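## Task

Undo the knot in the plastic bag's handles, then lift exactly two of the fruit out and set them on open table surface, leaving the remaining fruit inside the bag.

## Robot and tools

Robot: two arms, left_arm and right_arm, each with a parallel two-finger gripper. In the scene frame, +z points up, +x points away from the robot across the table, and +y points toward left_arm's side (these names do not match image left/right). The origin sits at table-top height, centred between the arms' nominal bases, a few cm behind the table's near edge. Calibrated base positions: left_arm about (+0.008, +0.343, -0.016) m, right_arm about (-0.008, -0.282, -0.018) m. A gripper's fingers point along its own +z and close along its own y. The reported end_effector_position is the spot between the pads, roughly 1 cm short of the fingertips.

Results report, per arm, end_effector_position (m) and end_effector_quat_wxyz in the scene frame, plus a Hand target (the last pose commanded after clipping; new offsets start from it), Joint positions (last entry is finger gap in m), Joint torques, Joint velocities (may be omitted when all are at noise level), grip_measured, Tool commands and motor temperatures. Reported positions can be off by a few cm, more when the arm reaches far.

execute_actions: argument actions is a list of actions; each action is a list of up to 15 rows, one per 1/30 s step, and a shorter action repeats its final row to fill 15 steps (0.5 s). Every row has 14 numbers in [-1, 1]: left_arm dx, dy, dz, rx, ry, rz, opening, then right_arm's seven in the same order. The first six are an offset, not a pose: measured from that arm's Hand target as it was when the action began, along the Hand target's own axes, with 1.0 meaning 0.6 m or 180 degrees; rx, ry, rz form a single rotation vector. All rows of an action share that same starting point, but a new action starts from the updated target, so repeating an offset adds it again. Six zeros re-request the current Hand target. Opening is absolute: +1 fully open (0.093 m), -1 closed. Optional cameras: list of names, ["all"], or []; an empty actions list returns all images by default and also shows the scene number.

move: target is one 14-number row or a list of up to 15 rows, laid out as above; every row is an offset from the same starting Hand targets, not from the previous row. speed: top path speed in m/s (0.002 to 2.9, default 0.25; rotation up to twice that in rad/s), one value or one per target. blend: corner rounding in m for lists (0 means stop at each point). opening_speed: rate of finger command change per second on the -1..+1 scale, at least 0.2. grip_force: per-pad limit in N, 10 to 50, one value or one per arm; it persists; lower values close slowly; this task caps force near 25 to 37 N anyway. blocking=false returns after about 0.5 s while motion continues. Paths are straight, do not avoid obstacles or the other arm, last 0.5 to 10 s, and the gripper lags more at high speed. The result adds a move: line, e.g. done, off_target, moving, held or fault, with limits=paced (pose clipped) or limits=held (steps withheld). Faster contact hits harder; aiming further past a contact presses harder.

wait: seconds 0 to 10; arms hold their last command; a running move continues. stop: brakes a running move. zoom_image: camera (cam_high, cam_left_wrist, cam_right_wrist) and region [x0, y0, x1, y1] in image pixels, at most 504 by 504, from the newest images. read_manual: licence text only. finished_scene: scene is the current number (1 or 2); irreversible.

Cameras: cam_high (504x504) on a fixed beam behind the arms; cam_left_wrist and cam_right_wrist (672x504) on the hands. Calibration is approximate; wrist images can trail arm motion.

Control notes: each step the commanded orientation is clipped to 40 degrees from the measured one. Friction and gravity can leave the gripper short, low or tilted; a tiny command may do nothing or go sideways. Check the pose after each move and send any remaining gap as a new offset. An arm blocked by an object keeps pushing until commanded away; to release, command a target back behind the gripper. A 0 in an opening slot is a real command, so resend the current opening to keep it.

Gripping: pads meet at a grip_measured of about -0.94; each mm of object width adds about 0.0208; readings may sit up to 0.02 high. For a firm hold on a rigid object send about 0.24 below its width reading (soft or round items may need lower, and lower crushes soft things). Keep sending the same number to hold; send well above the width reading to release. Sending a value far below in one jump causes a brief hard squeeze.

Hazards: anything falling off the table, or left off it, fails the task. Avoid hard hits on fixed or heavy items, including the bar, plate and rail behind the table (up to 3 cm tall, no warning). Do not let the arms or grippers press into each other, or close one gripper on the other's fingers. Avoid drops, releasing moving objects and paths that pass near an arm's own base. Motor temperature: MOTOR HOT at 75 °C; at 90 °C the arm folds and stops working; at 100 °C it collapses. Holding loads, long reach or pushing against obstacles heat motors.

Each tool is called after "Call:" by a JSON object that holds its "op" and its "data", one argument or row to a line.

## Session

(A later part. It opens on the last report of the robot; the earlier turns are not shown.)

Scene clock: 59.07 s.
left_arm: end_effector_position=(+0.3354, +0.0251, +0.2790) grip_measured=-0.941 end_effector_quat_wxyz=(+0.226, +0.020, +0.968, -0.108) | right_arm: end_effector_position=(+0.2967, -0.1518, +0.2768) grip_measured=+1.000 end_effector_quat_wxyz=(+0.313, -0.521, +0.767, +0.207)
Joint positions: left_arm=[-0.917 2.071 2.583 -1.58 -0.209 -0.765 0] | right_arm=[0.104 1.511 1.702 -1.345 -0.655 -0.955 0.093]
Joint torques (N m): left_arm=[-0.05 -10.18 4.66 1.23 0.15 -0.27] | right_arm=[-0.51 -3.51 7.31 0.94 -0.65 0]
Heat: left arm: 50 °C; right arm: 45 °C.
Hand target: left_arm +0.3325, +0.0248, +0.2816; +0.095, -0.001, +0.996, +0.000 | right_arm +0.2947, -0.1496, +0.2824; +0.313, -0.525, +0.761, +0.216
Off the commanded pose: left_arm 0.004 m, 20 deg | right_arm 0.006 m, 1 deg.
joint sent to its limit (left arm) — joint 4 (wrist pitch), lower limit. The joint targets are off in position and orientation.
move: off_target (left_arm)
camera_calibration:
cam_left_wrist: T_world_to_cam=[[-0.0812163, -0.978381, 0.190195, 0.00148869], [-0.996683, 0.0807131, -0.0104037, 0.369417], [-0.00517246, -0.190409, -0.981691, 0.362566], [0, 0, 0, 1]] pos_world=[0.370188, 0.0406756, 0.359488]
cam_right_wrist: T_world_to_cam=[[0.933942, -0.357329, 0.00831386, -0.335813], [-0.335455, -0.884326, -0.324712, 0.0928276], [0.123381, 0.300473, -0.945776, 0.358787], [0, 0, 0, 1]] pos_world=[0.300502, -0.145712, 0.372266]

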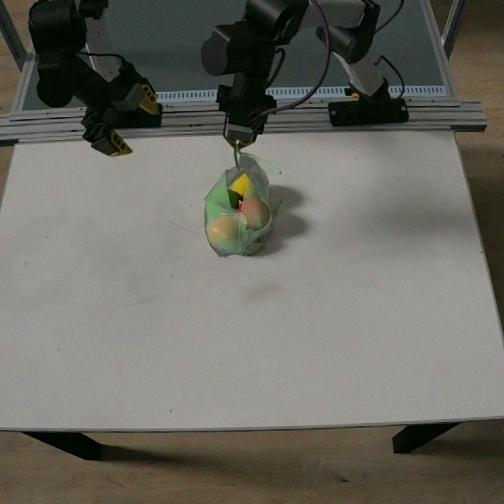

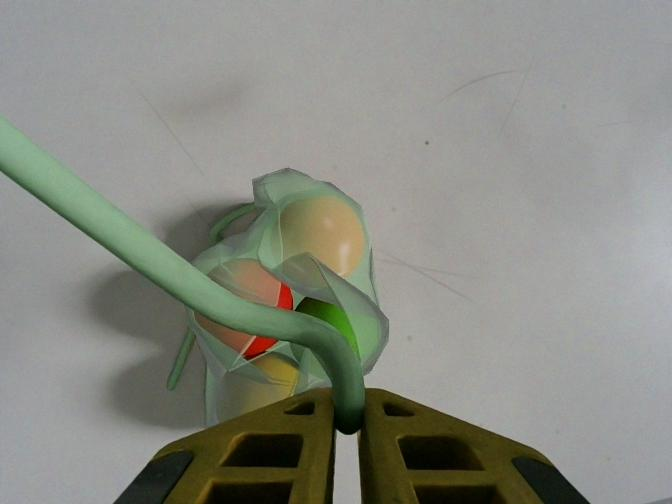

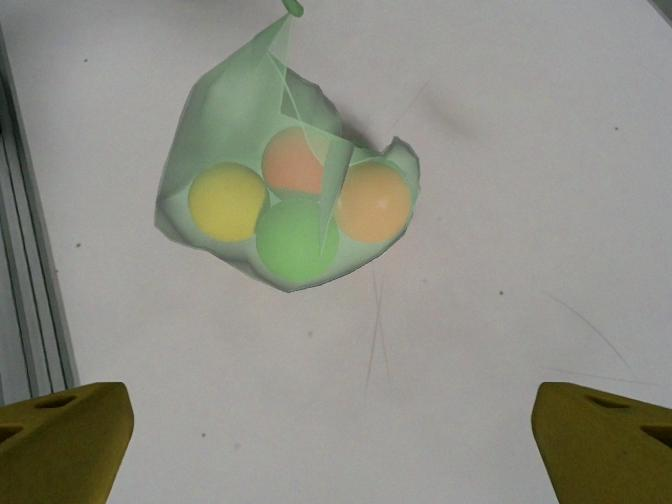

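Call:
{"op": "move", "data": {
  "target": [
    [0.08,0,0.1,0,0,0,-1,0,0,0,0,0,0,1],
    [0.17,0,0.2,0,0,0,-1,0,0,0,0,0,0,1]
  ],
  "cameras": ["all"],
  "speed": 0.15
}}

Call:
{"op": "zoom_image", "data": {
  "camera": "cam_high",
  "region": [150, 80, 350, 280]
}}

Scene clock: 62.17 s.
left_arm: end_effector_position=(+0.2569, +0.0321, +0.1261) grip_measured=-0.941 end_effector_quat_wxyz=(+0.078, +0.008, +0.996, +0.037) | right_arm: end_effector_position=(+0.2967, -0.1518, +0.2768) grip_measured=+1.000 end_effector_quat_wxyz=(+0.313, -0.521, +0.767, +0.207)
Joint positions: left_arm=[-1.043 2.007 1.92 -1.434 -0.197 -0.969 0] | right_arm=[0.104 1.511 1.702 -1.345 -0.655 -0.955 0.093]
Joint torques (N m): left_arm=[-0.98 -15.2 5.2 0.76 0.08 -0.32] | right_arm=[-0.4 -3.44 7.06 0.94 -0.64 0.01]
Heat: left arm: 50 °C; right arm: 45 °C.
Hand target: left_arm +0.2549, +0.0248, +0.1445; +0.095, -0.001, +0.996, +0.000 | right_arm +0.2947, -0.1496, +0.2824; +0.313, -0.525, +0.761, +0.216
Off the commanded pose: left_arm 0.020 m, 5 deg | right_arm 0.006 m, 1 deg.
move: off_target (left_arm)
camera_calibration:
cam_left_wrist: T_world_to_cam=[[-0.00709212, -0.996253, -0.086194, 0.0474044], [-0.955382, -0.0187027, 0.29478, 0.243104], [-0.295288, 0.0844389, -0.95167, 0.27531], [0, 0, 0, 1]] pos_world=[0.313889, 0.0285266, 0.194428]
cam_right_wrist: T_world_to_cam=[[0.933942, -0.357329, 0.00831386, -0.335813], [-0.335455, -0.884326, -0.324712, 0.0928276], [0.123381, 0.300473, -0.945776, 0.358787], [0, 0, 0, 1]] pos_world=[0.300502, -0.145712, 0.372266]

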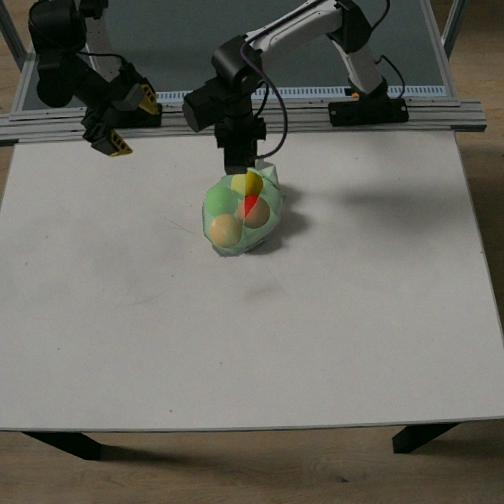

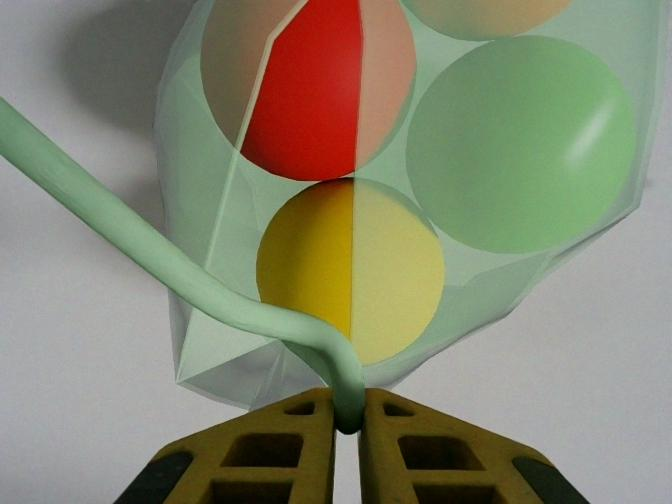

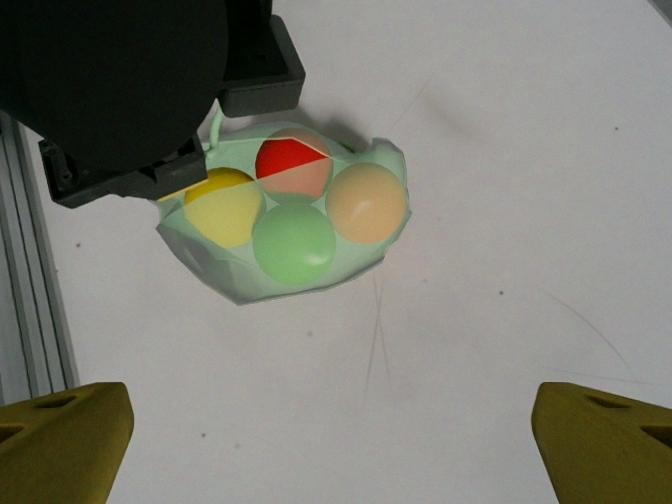

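Scaled by 2.520 from the camera's 504x504 image, which has a finer 720x720 frame.

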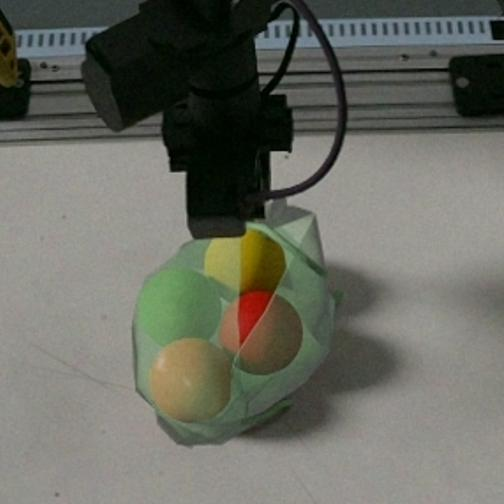

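Call:
{"op": "move", "data": {
  "target": [
    [0.02,0,0.06,0,0,0,-1,0,0,0,0,0,0,1],
    [0.02,0,0.06,0,0,0,0.0,0,0,0,0,0,0,1],
    [0.05,0.02,-0.12,0,0,0,0.0,0,0,0,0,0,0,1],
    [0.0,0.3,-0.15,0,0,0,0.0,0,0,0,0,0,0,1]
  ],
  "cameras": ["all"],
  "speed": 0.12
}}

Call:
{"op": "zoom_image", "data": {
  "camera": "cam_high",
  "region": [150, 80, 350, 280]
}}

Scene clock: 68.20 s.
left_arm: end_effector_position=(+0.2469, +0.2005, +0.2273) grip_measured=-0.002 end_effector_quat_wxyz=(+0.116, -0.009, +0.993, -0.007) | right_arm: end_effector_position=(+0.2967, -0.1518, +0.2768) grip_measured=+1.000 end_effector_quat_wxyz=(+0.313, -0.521, +0.767, +0.207)
Joint positions: left_arm=[-0.695 1.45 1.667 -1.561 -0.145 -0.643 0.045] | right_arm=[0.104 1.511 1.702 -1.345 -0.655 -0.955 0.093]
Joint torques (N m): left_arm=[-0.06 -7.31 4.93 0.57 0.13 0.15] | right_arm=[-0.42 -3.37 7.05 0.91 -0.66 0.04]
Heat: left arm: 51 °C; right arm: 44 °C.
Hand target: left_arm +0.2377, +0.2047, +0.2330; +0.095, -0.001, +0.996, +0.000 | right_arm +0.2947, -0.1496, +0.2824; +0.313, -0.525, +0.761, +0.216
Off the commanded pose: left_arm 0.012 m, 3 deg | right_arm 0.006 m, 1 deg.
joint sent to its limit (left arm) — joint 4 (wrist pitch), lower limit. The joint targets still meet the commanded pose.
move: off_target (left_arm); target 2's new opening was sent with left_arm's hand 0.020 m and 5 deg from that target
camera_calibration:
cam_left_wrist: T_world_to_cam=[[0.020925, -0.99977, 0.00464868, 0.196995], [-0.974824, -0.01937, 0.222131, 0.228294], [-0.22199, -0.00917973, -0.975006, 0.360466], [0, 0, 0, 1]] pos_world=[0.298444, 0.204681, 0.29983]
cam_right_wrist: T_world_to_cam=[[0.933942, -0.357329, 0.00831386, -0.335813], [-0.335455, -0.884326, -0.324712, 0.0928276], [0.123381, 0.300473, -0.945776, 0.358787], [0, 0, 0, 1]] pos_world=[0.300502, -0.145712, 0.372266]

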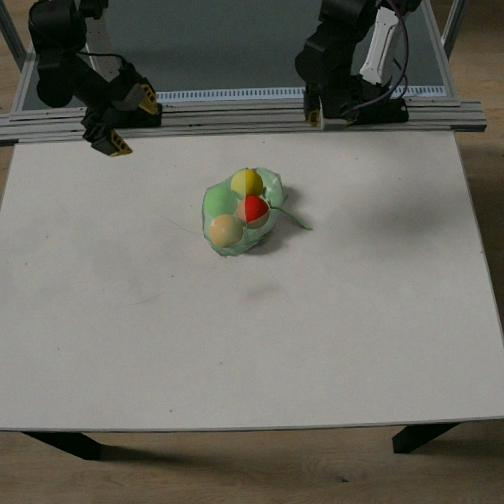

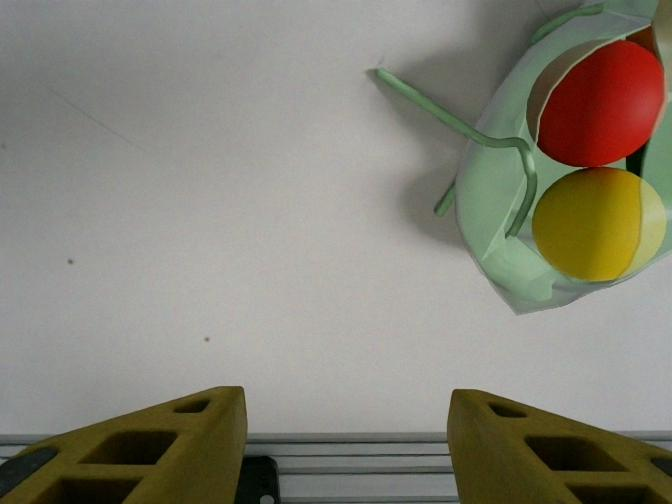

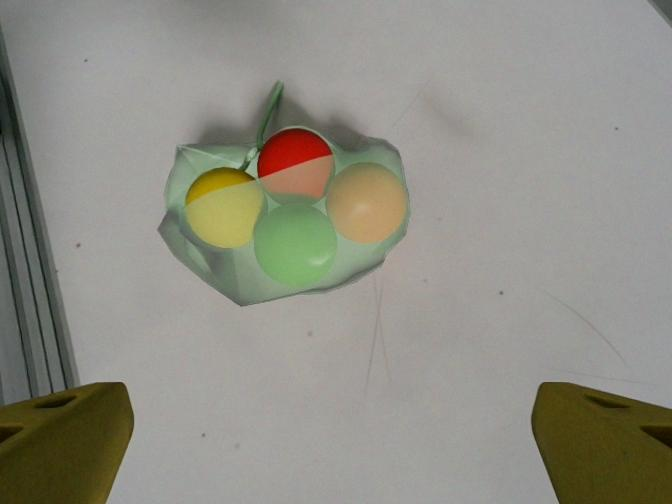

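Scaled by 2.520 from the camera's 504x504 image, which has a finer 720x720 frame.

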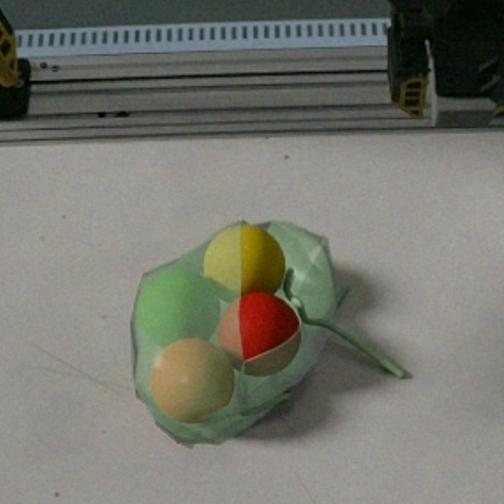

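Call:
{"op": "move", "data": {
  "target": [-0.104,-0.147,0.207,0.187,-0.125,0.41,1,0,0,0,0,0,0,1],
  "cameras": ["all"]
}}

Scene clock: 72.60 s.
left_arm: end_effector_position=(+0.3098, +0.1249, +0.1082) grip_measured=+1.000 end_effector_quat_wxyz=(+0.213, +0.600, +0.741, -0.212) | right_arm: end_effector_position=(+0.2967, -0.1518, +0.2768) grip_measured=+1.000 end_effector_quat_wxyz=(+0.313, -0.521, +0.767, +0.207)
Joint positions: left_arm=[-0.458 1.61 1.23 -0.828 0.515 0.872 0.093] | right_arm=[0.104 1.511 1.702 -1.345 -0.655 -0.955 0.093]
Joint torques (N m): left_arm=[0.08 -7.3 8.53 1.4 0.59 0.16] | right_arm=[-0.44 -3.59 7.04 0.93 -0.69 -0.03]
Heat: left arm: 50 °C; right arm: 44 °C.
Hand target: left_arm +0.3224, +0.1167, +0.1227; +0.248, +0.610, +0.722, -0.211 | right_arm +0.2947, -0.1496, +0.2824; +0.313, -0.525, +0.761, +0.216
Off the commanded pose: left_arm 0.021 m, 5 deg | right_arm 0.006 m, 1 deg.
move: off_target (left_arm)
camera_calibration:
cam_left_wrist: T_world_to_cam=[[-0.979125, -0.197431, 0.0483298, 0.325518], [-0.202541, 0.96766, -0.150369, -0.00756692], [-0.0170794, -0.157019, -0.987448, 0.213907], [0, 0, 0, 1]] pos_world=[0.320843, 0.105177, 0.194352]
cam_right_wrist: T_world_to_cam=[[0.933942, -0.357329, 0.00831386, -0.335813], [-0.335455, -0.884326, -0.324712, 0.0928276], [0.123381, 0.300473, -0.945776, 0.358787], [0, 0, 0, 1]] pos_world=[0.300502, -0.145712, 0.372266]

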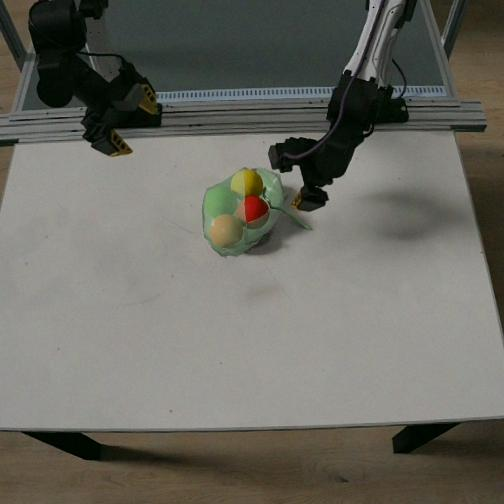

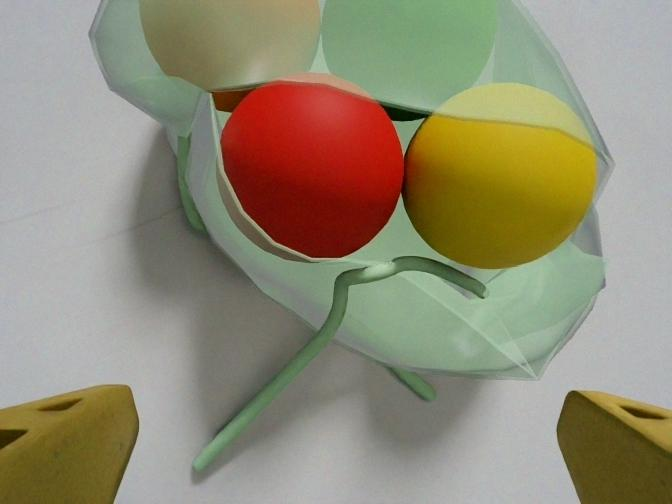

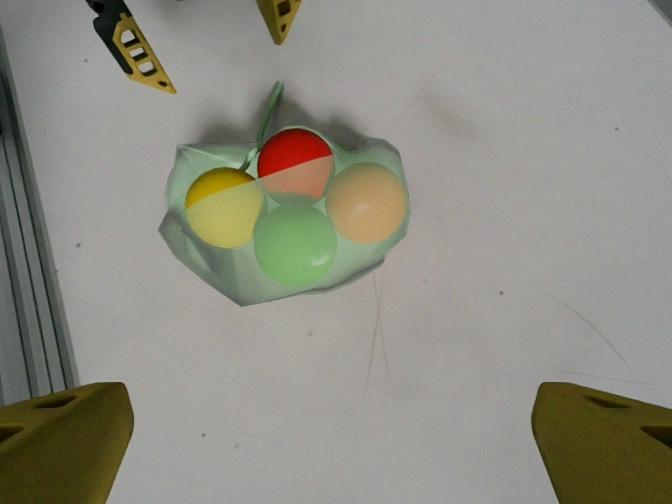

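Call:
{"op": "move", "data": {
  "target": [-0.034,-0.107,0.079,0,0,0,1,0,0,0,0,0,0,1],
  "cameras": ["cam_left_wrist"],
  "speed": 0.12
}}

Scene clock: 74.53 s.
left_arm: end_effector_position=(+0.2602, +0.0671, +0.0813) grip_measured=+1.000 end_effector_quat_wxyz=(+0.213, +0.613, +0.729, -0.217) | right_arm: end_effector_position=(+0.2967, -0.1518, +0.2768) grip_measured=+1.000 end_effector_quat_wxyz=(+0.313, -0.521, +0.767, +0.207)
Joint positions: left_arm=[-0.698 1.567 1.056 -0.595 0.436 0.661 0.093] | right_arm=[0.104 1.511 1.702 -1.345 -0.655 -0.955 0.093]
Joint torques (N m): left_arm=[-0.91 -10.67 5.81 1.61 0.17 -0.28] | right_arm=[-0.39 -3.38 7.06 0.87 -0.68 0.01]
Heat: left arm: 50 °C; right arm: 44 °C.
Hand target: left_arm +0.2667, +0.0613, +0.0981; +0.249, +0.610, +0.722, -0.211 | right_arm +0.2947, -0.1496, +0.2824; +0.313, -0.525, +0.761, +0.216
Off the commanded pose: left_arm 0.019 m, 4 deg | right_arm 0.006 m, 1 deg.
move: off_target (left_arm)
camera_calibration:
cam_left_wrist: T_world_to_cam=[[-0.985746, -0.161397, 0.0474914, 0.266174], [-0.166956, 0.973236, -0.157913, 0.0252119], [-0.0207337, -0.163591, -0.98631, 0.178749], [0, 0, 0, 1]] pos_world=[0.270296, 0.0476642, 0.167642]
Images, in order (width x height): cam_left_wrist 672x504.

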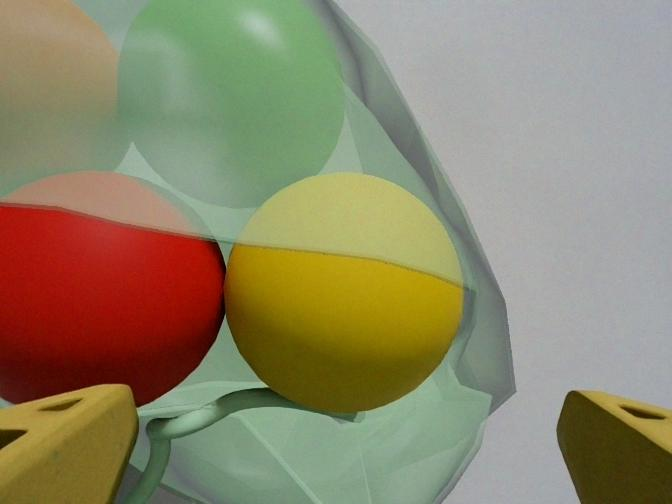

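Call:
{"op": "move", "data": {
  "target": [
    [0,0,0,0,0,0,0.7,0,0,0,0,0,0,1],
    [0.003,-0.008,0.084,0,0,0,0.7,0,0,0,0,0,0,1]
  ],
  "cameras": ["cam_left_wrist"],
  "speed": 0.07
}}

Scene clock: 77.20 s.
left_arm: end_effector_position=(+0.2614, +0.0384, +0.0534) grip_measured=+0.702 end_effector_quat_wxyz=(+0.230, +0.614, +0.724, -0.214) | right_arm: end_effector_position=(+0.2967, -0.1518, +0.2768) grip_measured=+1.000 end_effector_quat_wxyz=(+0.313, -0.521, +0.767, +0.207)
Joint positions: left_arm=[-0.77 1.649 1.007 -0.4 0.397 0.594 0.079] | right_arm=[0.104 1.511 1.702 -1.345 -0.655 -0.955 0.093]
Joint torques (N m): left_arm=[-1.06 -7.27 5.72 1.76 0.2 -0.3] | right_arm=[-0.38 -3.52 7.2 0.91 -0.68 0.02]
Heat: left arm: 49 °C; right arm: 43 °C.
Hand target: left_arm +0.2668, +0.0313, +0.0572; +0.249, +0.610, +0.722, -0.211 | right_arm +0.2947, -0.1496, +0.2824; +0.313, -0.525, +0.761, +0.216
Off the commanded pose: left_arm 0.010 m, 2 deg | right_arm 0.006 m, 1 deg.
move: done
camera_calibration:
cam_left_wrist: T_world_to_cam=[[-0.986536, -0.162353, 0.0196932, 0.265846], [-0.163223, 0.96991, -0.180648, 0.0492436], [0.010228, -0.18143, -0.983351, 0.138968], [0, 0, 0, 1]] pos_world=[0.268883, 0.020612, 0.140315]
Images, in order (width x height): cam_left_wrist 672x504.

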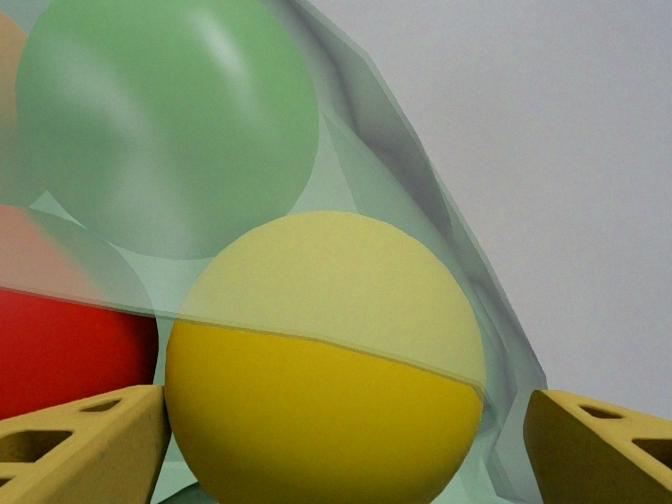

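Call:
{"op": "move", "data": {
  "target": [
    [0.012,0.007,0.026,0,0,0,0.7,0,0,0,0,0,0,1],
    [0.012,0.007,0.026,0,0,0,0.15,0,0,0,0,0,0,1]
  ],
  "cameras": ["cam_left_wrist"],
  "speed": 0.06,
  "opening_speed": 0.6
}}

Scene clock: 79.97 s.
left_arm: end_effector_position=(+0.2656, +0.0344, +0.0364) grip_measured=+0.311 end_effector_quat_wxyz=(+0.230, +0.614, +0.724, -0.214) | right_arm: end_effector_position=(+0.2967, -0.1518, +0.2768) grip_measured=+1.000 end_effector_quat_wxyz=(+0.313, -0.521, +0.767, +0.207)
Joint positions: left_arm=[-0.77 1.7 0.99 -0.332 0.396 0.593 0.06] | right_arm=[0.104 1.511 1.702 -1.345 -0.655 -0.955 0.093]
Joint torques (N m): left_arm=[-0.88 -7.61 5.35 1.78 0.19 -0.26] | right_arm=[-0.42 -3.34 7.38 0.91 -0.64 0.04]
Heat: left arm: 49 °C; right arm: 43 °C.
Hand target: left_arm +0.2716, +0.0281, +0.0405; +0.248, +0.610, +0.722, -0.211 | right_arm +0.2947, -0.1496, +0.2824; +0.313, -0.525, +0.761, +0.216
Off the commanded pose: left_arm 0.010 m, 2 deg | right_arm 0.006 m, 1 deg.
move: done
camera_calibration:
cam_left_wrist: T_world_to_cam=[[-0.986476, -0.162789, 0.0191287, 0.269736], [-0.163544, 0.969779, -0.181058, 0.0508794], [0.0109235, -0.181738, -0.983286, 0.121289], [0, 0, 0, 1]] pos_world=[0.273084, 0.016611, 0.123314]
Images, in order (width x height): cam_left_wrist 672x504.

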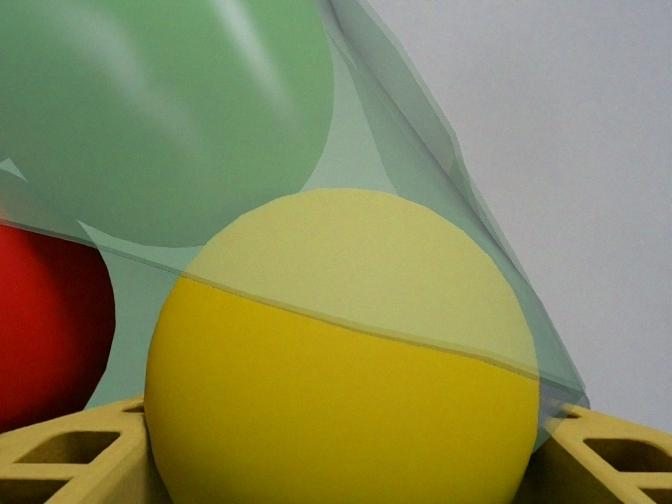

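Call:
{"op": "move", "data": {
  "target": [
    [0.001,0.011,-0.106,0,0,0,0.1,0,0,0,0,0,0,1],
    [-0.054,0.016,-0.231,0,0,0,0.1,0,0,0,0,0,0,1]
  ],
  "cameras": ["all"],
  "speed": 0.08,
  "blend": [0.02, 0]
}}

Scene clock: 82.83 s.
left_arm: end_effector_position=(+0.2735, +0.0906, +0.1456) grip_measured=+0.311 end_effector_quat_wxyz=(+0.226, +0.602, +0.738, -0.204) | right_arm: end_effector_position=(+0.2967, -0.1518, +0.2768) grip_measured=+1.000 end_effector_quat_wxyz=(+0.313, -0.521, +0.767, +0.207)
Joint positions: left_arm=[-0.626 1.491 1.242 -0.851 0.436 0.701 0.06] | right_arm=[0.104 1.511 1.702 -1.345 -0.655 -0.955 0.093]
Joint torques (N m): left_arm=[0.06 -9.52 9.21 0.95 0.57 0.15] | right_arm=[-0.25 -3.62 7.23 0.89 -0.65 0.06]
Heat: left arm: 48 °C; right arm: 43 °C.
Hand target: left_arm +0.2713, +0.0888, +0.1696; +0.249, +0.610, +0.722, -0.211 | right_arm +0.2947, -0.1496, +0.2824; +0.313, -0.525, +0.761, +0.216
Off the commanded pose: left_arm 0.024 m, 3 deg | right_arm 0.006 m, 1 deg.
move: off_target (left_arm)
camera_calibration:
cam_left_wrist: T_world_to_cam=[[-0.979505, -0.200435, 0.0198757, 0.285934], [-0.201001, 0.966366, -0.160425, 0.0249644], [0.0129476, -0.161132, -0.986848, 0.236935], [0, 0, 0, 1]] pos_world=[0.282024, 0.0713643, 0.23214]
cam_right_wrist: T_world_to_cam=[[0.933942, -0.357329, 0.00831386, -0.335813], [-0.335455, -0.884326, -0.324712, 0.0928276], [0.123381, 0.300473, -0.945776, 0.358787], [0, 0, 0, 1]] pos_world=[0.300502, -0.145712, 0.372266]

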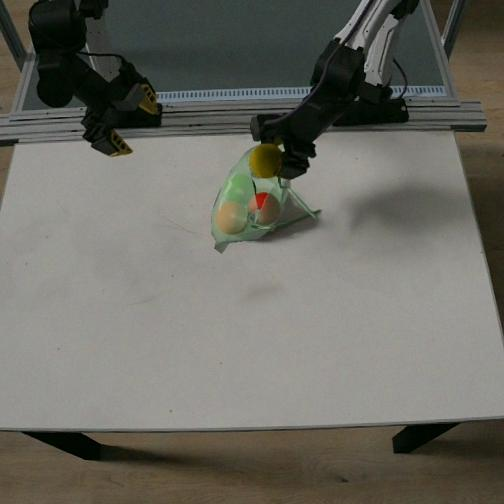

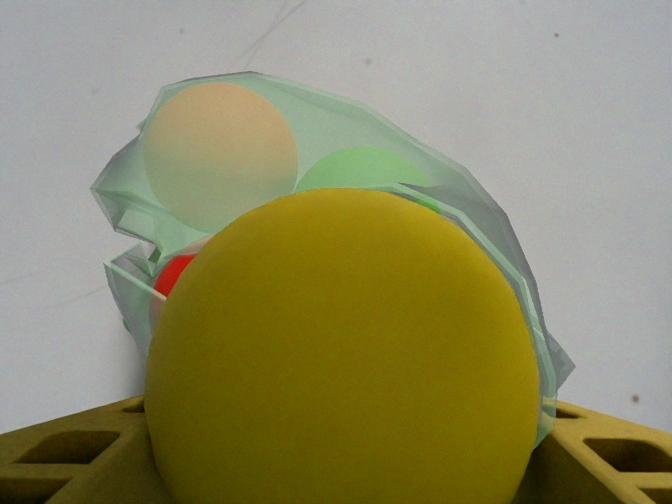

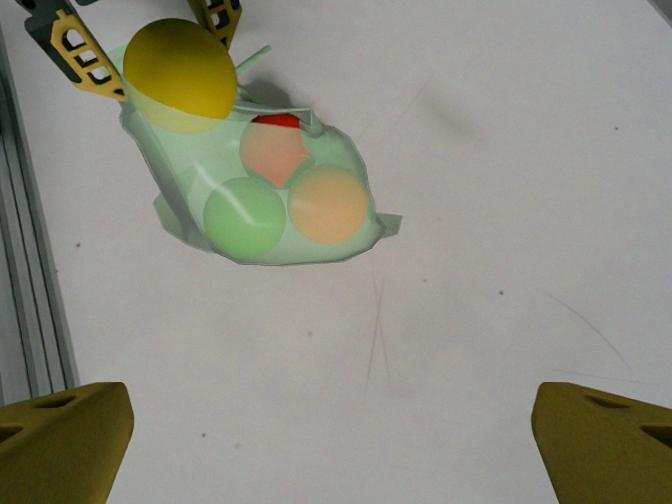

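Call:
{"op": "move", "data": {
  "target": [0.223,0.059,-0.026,0,0,0,0.1,0,0,0,0,0,0,1],
  "cameras": ["all"],
  "speed": 0.12
}}

Scene clock: 85.07 s.
left_arm: end_effector_position=(+0.2925, +0.2108, +0.0969) grip_measured=+0.311 end_effector_quat_wxyz=(+0.250, +0.606, +0.729, -0.195) | right_arm: end_effector_position=(+0.2967, -0.1518, +0.2768) grip_measured=+1.000 end_effector_quat_wxyz=(+0.313, -0.521, +0.767, +0.207)
Joint positions: left_arm=[-0.178 1.447 1.016 -0.859 0.605 1.186 0.06] | right_arm=[0.104 1.511 1.702 -1.345 -0.655 -0.955 0.093]
Joint torques (N m): left_arm=[-0.1 -5.18 6.05 0.54 0.69 0.15] | right_arm=[-0.4 -3.48 7.17 0.88 -0.66 0.04]
Heat: left arm: 48 °C; right arm: 43 °C.
Hand target: left_arm +0.2869, +0.2081, +0.0994; +0.249, +0.610, +0.722, -0.211 | right_arm +0.2947, -0.1496, +0.2824; +0.313, -0.525, +0.761, +0.216
Off the commanded pose: left_arm 0.007 m, 2 deg | right_arm 0.006 m, 1 deg.
move: done
camera_calibration:
cam_left_wrist: T_world_to_cam=[[-0.980055, -0.196816, -0.027479, 0.333534], [-0.188257, 0.963798, -0.188819, -0.0955601], [0.0636468, -0.17988, -0.981627, 0.196602], [0, 0, 0, 1]] pos_world=[0.296379, 0.19311, 0.184112]
cam_right_wrist: T_world_to_cam=[[0.933942, -0.357329, 0.00831386, -0.335813], [-0.335455, -0.884326, -0.324712, 0.0928276], [0.123381, 0.300473, -0.945776, 0.358787], [0, 0, 0, 1]] pos_world=[0.300502, -0.145712, 0.372266]

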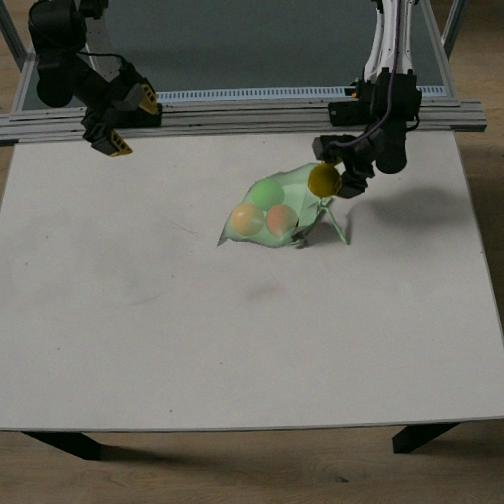

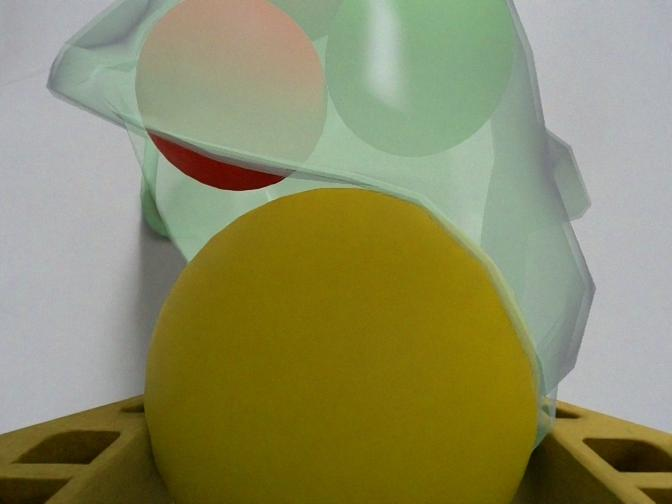

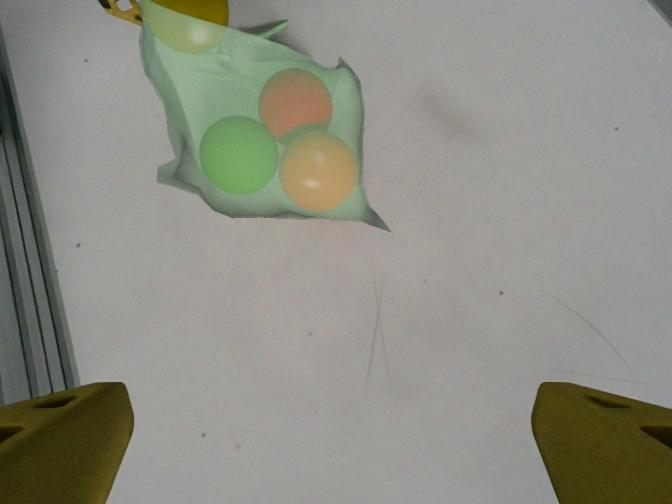

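Call:
{"op": "move", "data": {
  "target": [
    [0.063,0,0.082,0,0,0,0.1,0,0,0,0,0,0,1],
    [0.063,0,0.082,0,0,0,0.75,0,0,0,0,0,0,1],
    [0.061,0,-0.12,0,0,0,0.75,0,0,0,0,0,0,1]
  ],
  "cameras": ["all"],
  "speed": 0.1,
  "opening_speed": 0.6
}}

Scene clock: 90.43 s.
left_arm: end_effector_position=(+0.2727, +0.2803, +0.1177) grip_measured=+0.748 end_effector_quat_wxyz=(+0.230, +0.605, +0.731, -0.217) | right_arm: end_effector_position=(+0.2967, -0.1518, +0.2768) grip_measured=+1.000 end_effector_quat_wxyz=(+0.313, -0.521, +0.767, +0.207)
Joint positions: left_arm=[0.106 1.473 1.133 -1.226 0.653 1.554 0.081] | right_arm=[0.104 1.511 1.702 -1.345 -0.655 -0.955 0.093]
Joint torques (N m): left_arm=[0.02 -7.45 8.05 0.02 0.68 0.13] | right_arm=[-0.46 -3.58 7.21 0.94 -0.65 0.03]
Heat: left arm: 47 °C; right arm: 43 °C.
Hand target: left_arm +0.2747, +0.2802, +0.1335; +0.249, +0.610, +0.722, -0.211 | right_arm +0.2947, -0.1496, +0.2824; +0.313, -0.525, +0.761, +0.216
Off the commanded pose: left_arm 0.016 m, 3 deg | right_arm 0.006 m, 1 deg.
move: off_target (left_arm); target 2's new opening was sent with left_arm's hand 0.007 m and 3 deg from that target
camera_calibration:
cam_left_wrist: T_world_to_cam=[[-0.982984, -0.181185, 0.0302375, 0.318026], [-0.183645, 0.965645, -0.183861, -0.164771], [0.00411426, -0.186285, -0.982487, 0.24888], [0, 0, 0, 1]] pos_world=[0.281332, 0.263095, 0.20461]
cam_right_wrist: T_world_to_cam=[[0.933942, -0.357329, 0.00831386, -0.335813], [-0.335455, -0.884326, -0.324712, 0.0928276], [0.123381, 0.300473, -0.945776, 0.358787], [0, 0, 0, 1]] pos_world=[0.300502, -0.145712, 0.372266]

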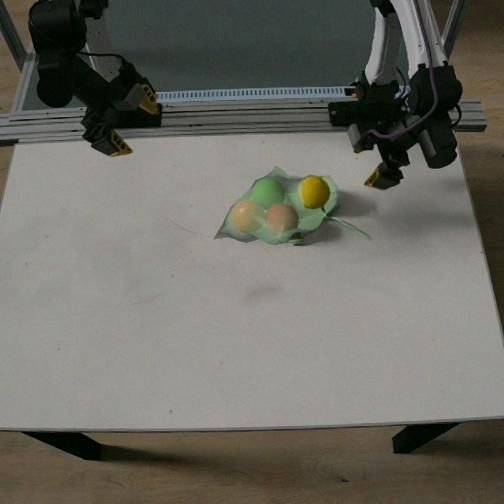

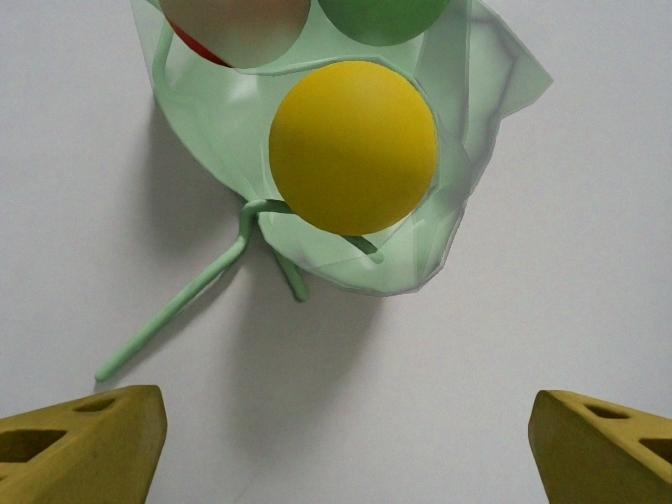

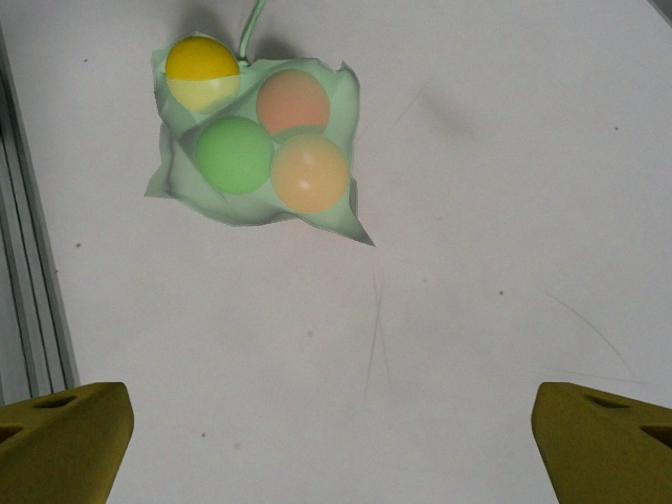

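Call:
{"op": "move", "data": {
  "target": [
    [-0.038,-0.001,0.209,0,0,0,0.78,0,0,0,0,0,0,1],
    [-0.038,-0.001,0.209,0,0,0,0.1,0,0,0,0,0,0,1]
  ],
  "cameras": ["all"],
  "speed": 0.08,
  "opening_speed": 0.6
}}

Scene clock: 94.80 s.
left_arm: end_effector_position=(+0.2841, +0.1880, +0.0483) grip_measured=+0.102 end_effector_quat_wxyz=(+0.241, +0.610, +0.721, -0.222) | right_arm: end_effector_position=(+0.2967, -0.1518, +0.2768) grip_measured=+1.000 end_effector_quat_wxyz=(+0.313, -0.521, +0.767, +0.207)
Joint positions: left_arm=[-0.248 1.528 0.88 -0.645 0.627 1.131 0.05] | right_arm=[0.104 1.511 1.702 -1.345 -0.655 -0.955 0.093]
Joint torques (N m): left_arm=[-1.03 -5.83 5.27 1.16 0.31 -0.32] | right_arm=[-0.42 -3.38 7.13 0.91 -0.65 0.02]
Heat: left arm: 46 °C; right arm: 42 °C.
Hand target: left_arm +0.2899, +0.1862, +0.0488; +0.249, +0.610, +0.722, -0.211 | right_arm +0.2947, -0.1496, +0.2824; +0.313, -0.525, +0.761, +0.216
Off the commanded pose: left_arm 0.006 m, 2 deg | right_arm 0.006 m, 1 deg.
move: done
camera_calibration:
cam_left_wrist: T_world_to_cam=[[-0.986041, -0.165581, 0.0174719, 0.31315], [-0.165546, 0.963767, -0.209159, -0.0898218], [0.0177939, -0.209132, -0.977726, 0.163583], [0, 0, 0, 1]] pos_world=[0.290999, 0.172629, 0.135681]
cam_right_wrist: T_world_to_cam=[[0.933942, -0.357329, 0.00831386, -0.335813], [-0.335455, -0.884326, -0.324712, 0.0928276], [0.123381, 0.300473, -0.945776, 0.358787], [0, 0, 0, 1]] pos_world=[0.300502, -0.145712, 0.372266]

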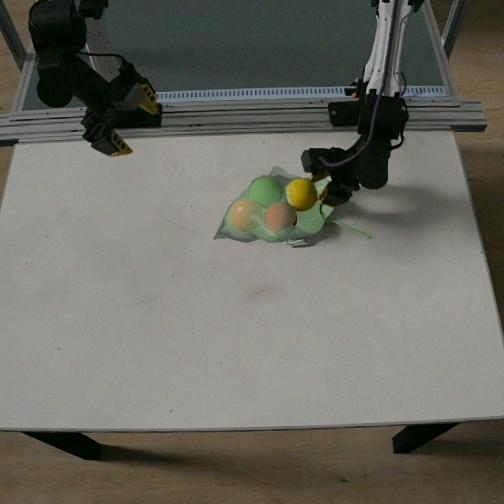

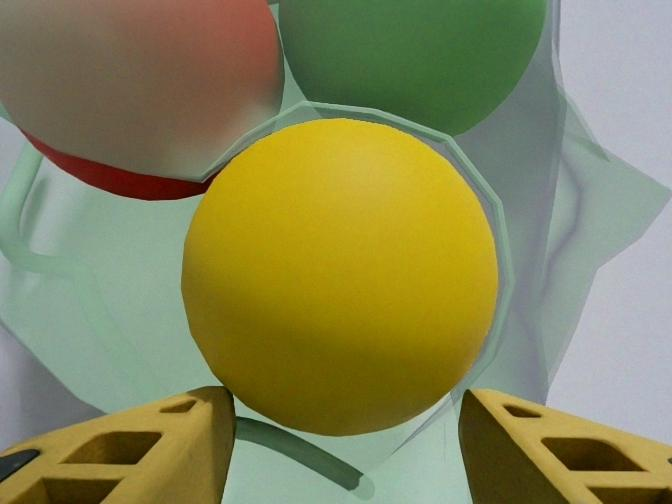

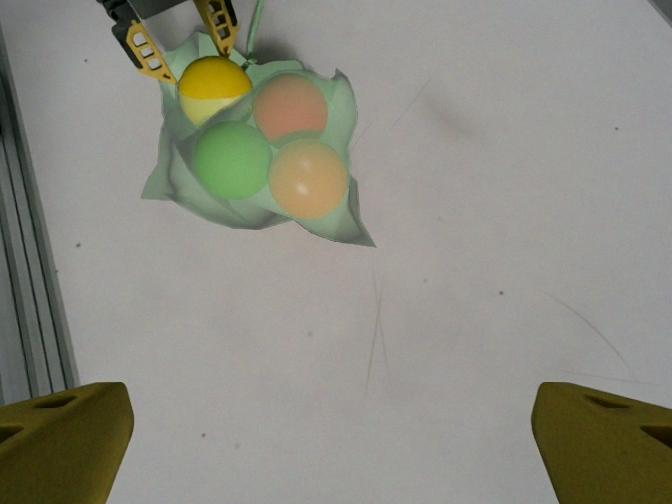

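Call:
{"op": "move", "data": {
  "target": [
    [0,0,-0.03,0,0,0,0.8,0,0,0,0,0,0,1],
    [0,0,-0.03,0,0,0,0.8,0,0,0,0,0,0,1],
    [-0.030,0.003,0.046,0,0,0,0.8,0,0,0,0,0,0,1],
    [-0.030,0.003,0.046,0,0,0,0.1,0,0,0,0,0,0,1]
  ],
  "cameras": ["all"],
  "speed": 0.08,
  "opening_speed": 0.6
}}

Scene clock: 99.03 s.
left_arm: end_effector_position=(+0.2882, +0.1592, +0.0347) grip_measured=+0.390 end_effector_quat_wxyz=(+0.235, +0.610, +0.723, -0.223) | right_arm: end_effector_position=(+0.2967, -0.1518, +0.2768) grip_measured=+1.000 end_effector_quat_wxyz=(+0.313, -0.521, +0.767, +0.207)
Joint positions: left_arm=[-0.351 1.588 0.88 -0.531 0.592 1.015 0.064] | right_arm=[0.104 1.511 1.702 -1.345 -0.655 -0.955 0.093]
Joint torques (N m): left_arm=[-0.92 -6.2 5.76 1.32 0.3 -0.31] | right_arm=[-0.42 -3.41 7.13 0.88 -0.66 0.02]
Heat: left arm: 46 °C; right arm: 42 °C.
Hand target: left_arm +0.2968, +0.1557, +0.0382; +0.249, +0.610, +0.722, -0.211 | right_arm +0.2947, -0.1496, +0.2824; +0.313, -0.525, +0.761, +0.216
Off the commanded pose: left_arm 0.010 m, 2 deg | right_arm 0.006 m, 1 deg.
move: done
camera_calibration:
cam_left_wrist: T_world_to_cam=[[-0.986037, -0.164341, 0.0269, 0.312179], [-0.166386, 0.965584, -0.199909, -0.0645764], [0.00687917, -0.201593, -0.979445, 0.146305], [0, 0, 0, 1]] pos_world=[0.296069, 0.143152, 0.121991]
cam_right_wrist: T_world_to_cam=[[0.933942, -0.357329, 0.00831386, -0.335813], [-0.335455, -0.884326, -0.324712, 0.0928276], [0.123381, 0.300473, -0.945776, 0.358787], [0, 0, 0, 1]] pos_world=[0.300502, -0.145712, 0.372266]

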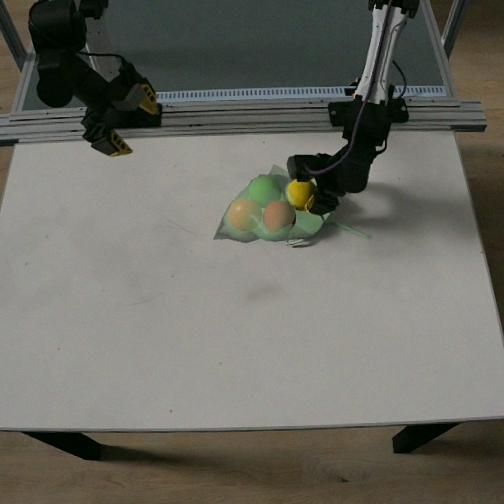

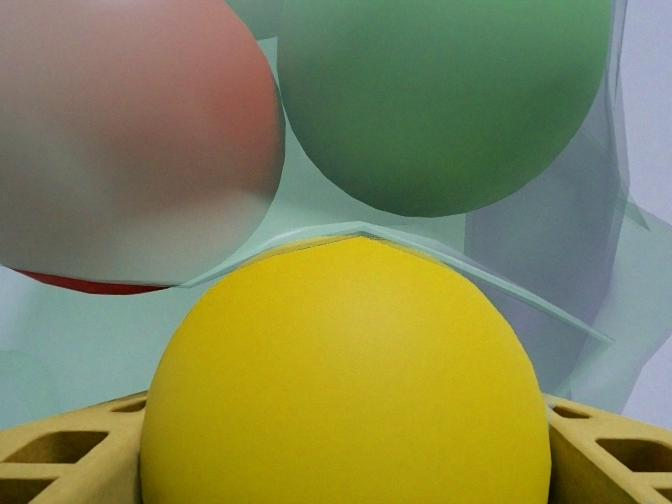

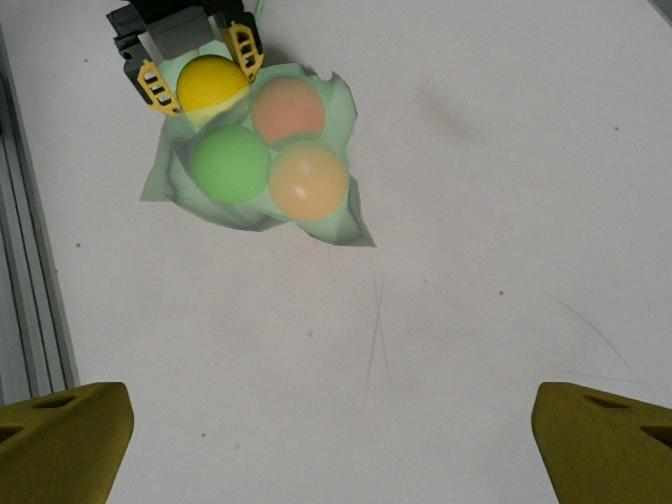

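Call:
{"op": "move", "data": {
  "target": [
    [-0.032,0.008,-0.122,0,0,0,0.1,0,0,0,0,0,0,1],
    [0.141,0.112,-0.255,0,0,0,0.1,0,0,0,0,0,0,1]
  ],
  "cameras": ["all"],
  "speed": 0.12
}}

Scene clock: 102.60 s.
left_arm: end_effector_position=(+0.3329, +0.3255, +0.0957) grip_measured=+0.390 end_effector_quat_wxyz=(+0.236, +0.607, +0.729, -0.210) | right_arm: end_effector_position=(+0.2967, -0.1518, +0.2768) grip_measured=+1.000 end_effector_quat_wxyz=(+0.313, -0.521, +0.767, +0.207)
Joint positions: left_arm=[0.218 1.754 1.345 -1.222 0.651 1.692 0.064] | right_arm=[0.104 1.511 1.702 -1.345 -0.655 -0.955 0.093]
Joint torques (N m): left_arm=[-0.08 -7.72 7.95 -0.08 0.67 0.17] | right_arm=[-0.61 -3.41 7.12 0.91 -0.67 0.04]
Heat: left arm: 46 °C; right arm: 42 °C.
Hand target: left_arm +0.3363, +0.3257, +0.1064; +0.249, +0.610, +0.722, -0.211 | right_arm +0.2947, -0.1496, +0.2824; +0.313, -0.525, +0.761, +0.216
Off the commanded pose: left_arm 0.011 m, 2 deg | right_arm 0.006 m, 1 deg.
move: off_target (left_arm)
camera_calibration:
cam_left_wrist: T_world_to_cam=[[-0.982985, -0.183294, 0.0119528, 0.388486], [-0.18232, 0.965711, -0.184831, -0.201781], [0.0223354, -0.183865, -0.982698, 0.228604], [0, 0, 0, 1]] pos_world=[0.339982, 0.308101, 0.18271]
cam_right_wrist: T_world_to_cam=[[0.933942, -0.357329, 0.00831386, -0.335813], [-0.335455, -0.884326, -0.324712, 0.0928276], [0.123381, 0.300473, -0.945776, 0.358787], [0, 0, 0, 1]] pos_world=[0.300502, -0.145712, 0.372266]

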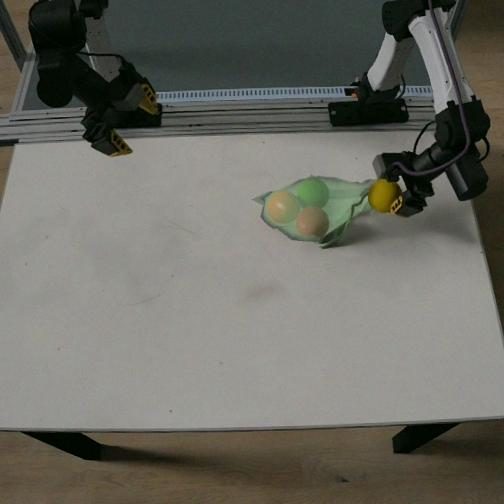

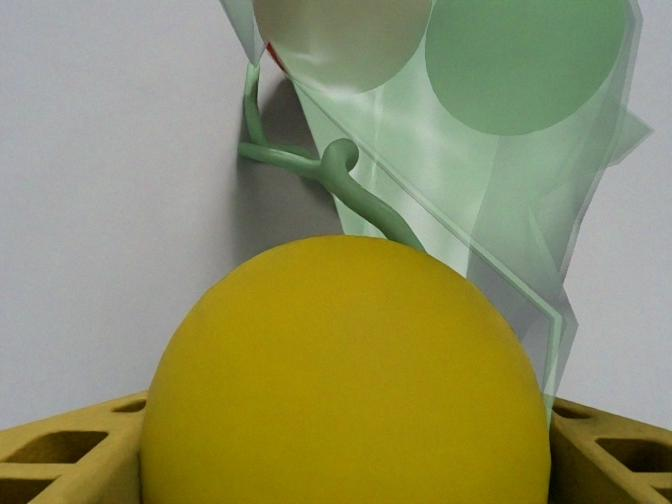

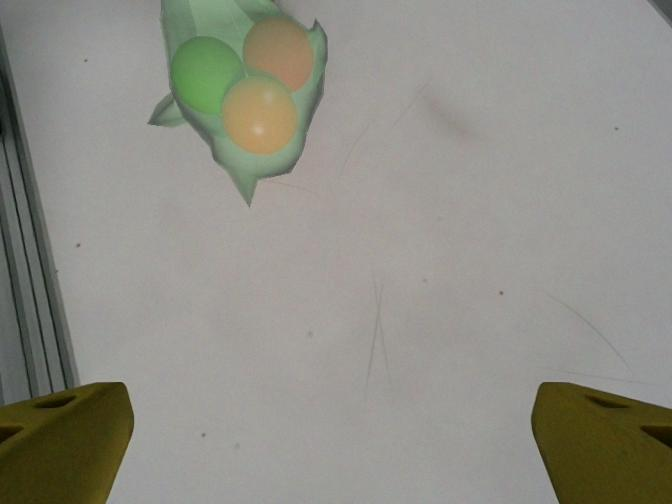

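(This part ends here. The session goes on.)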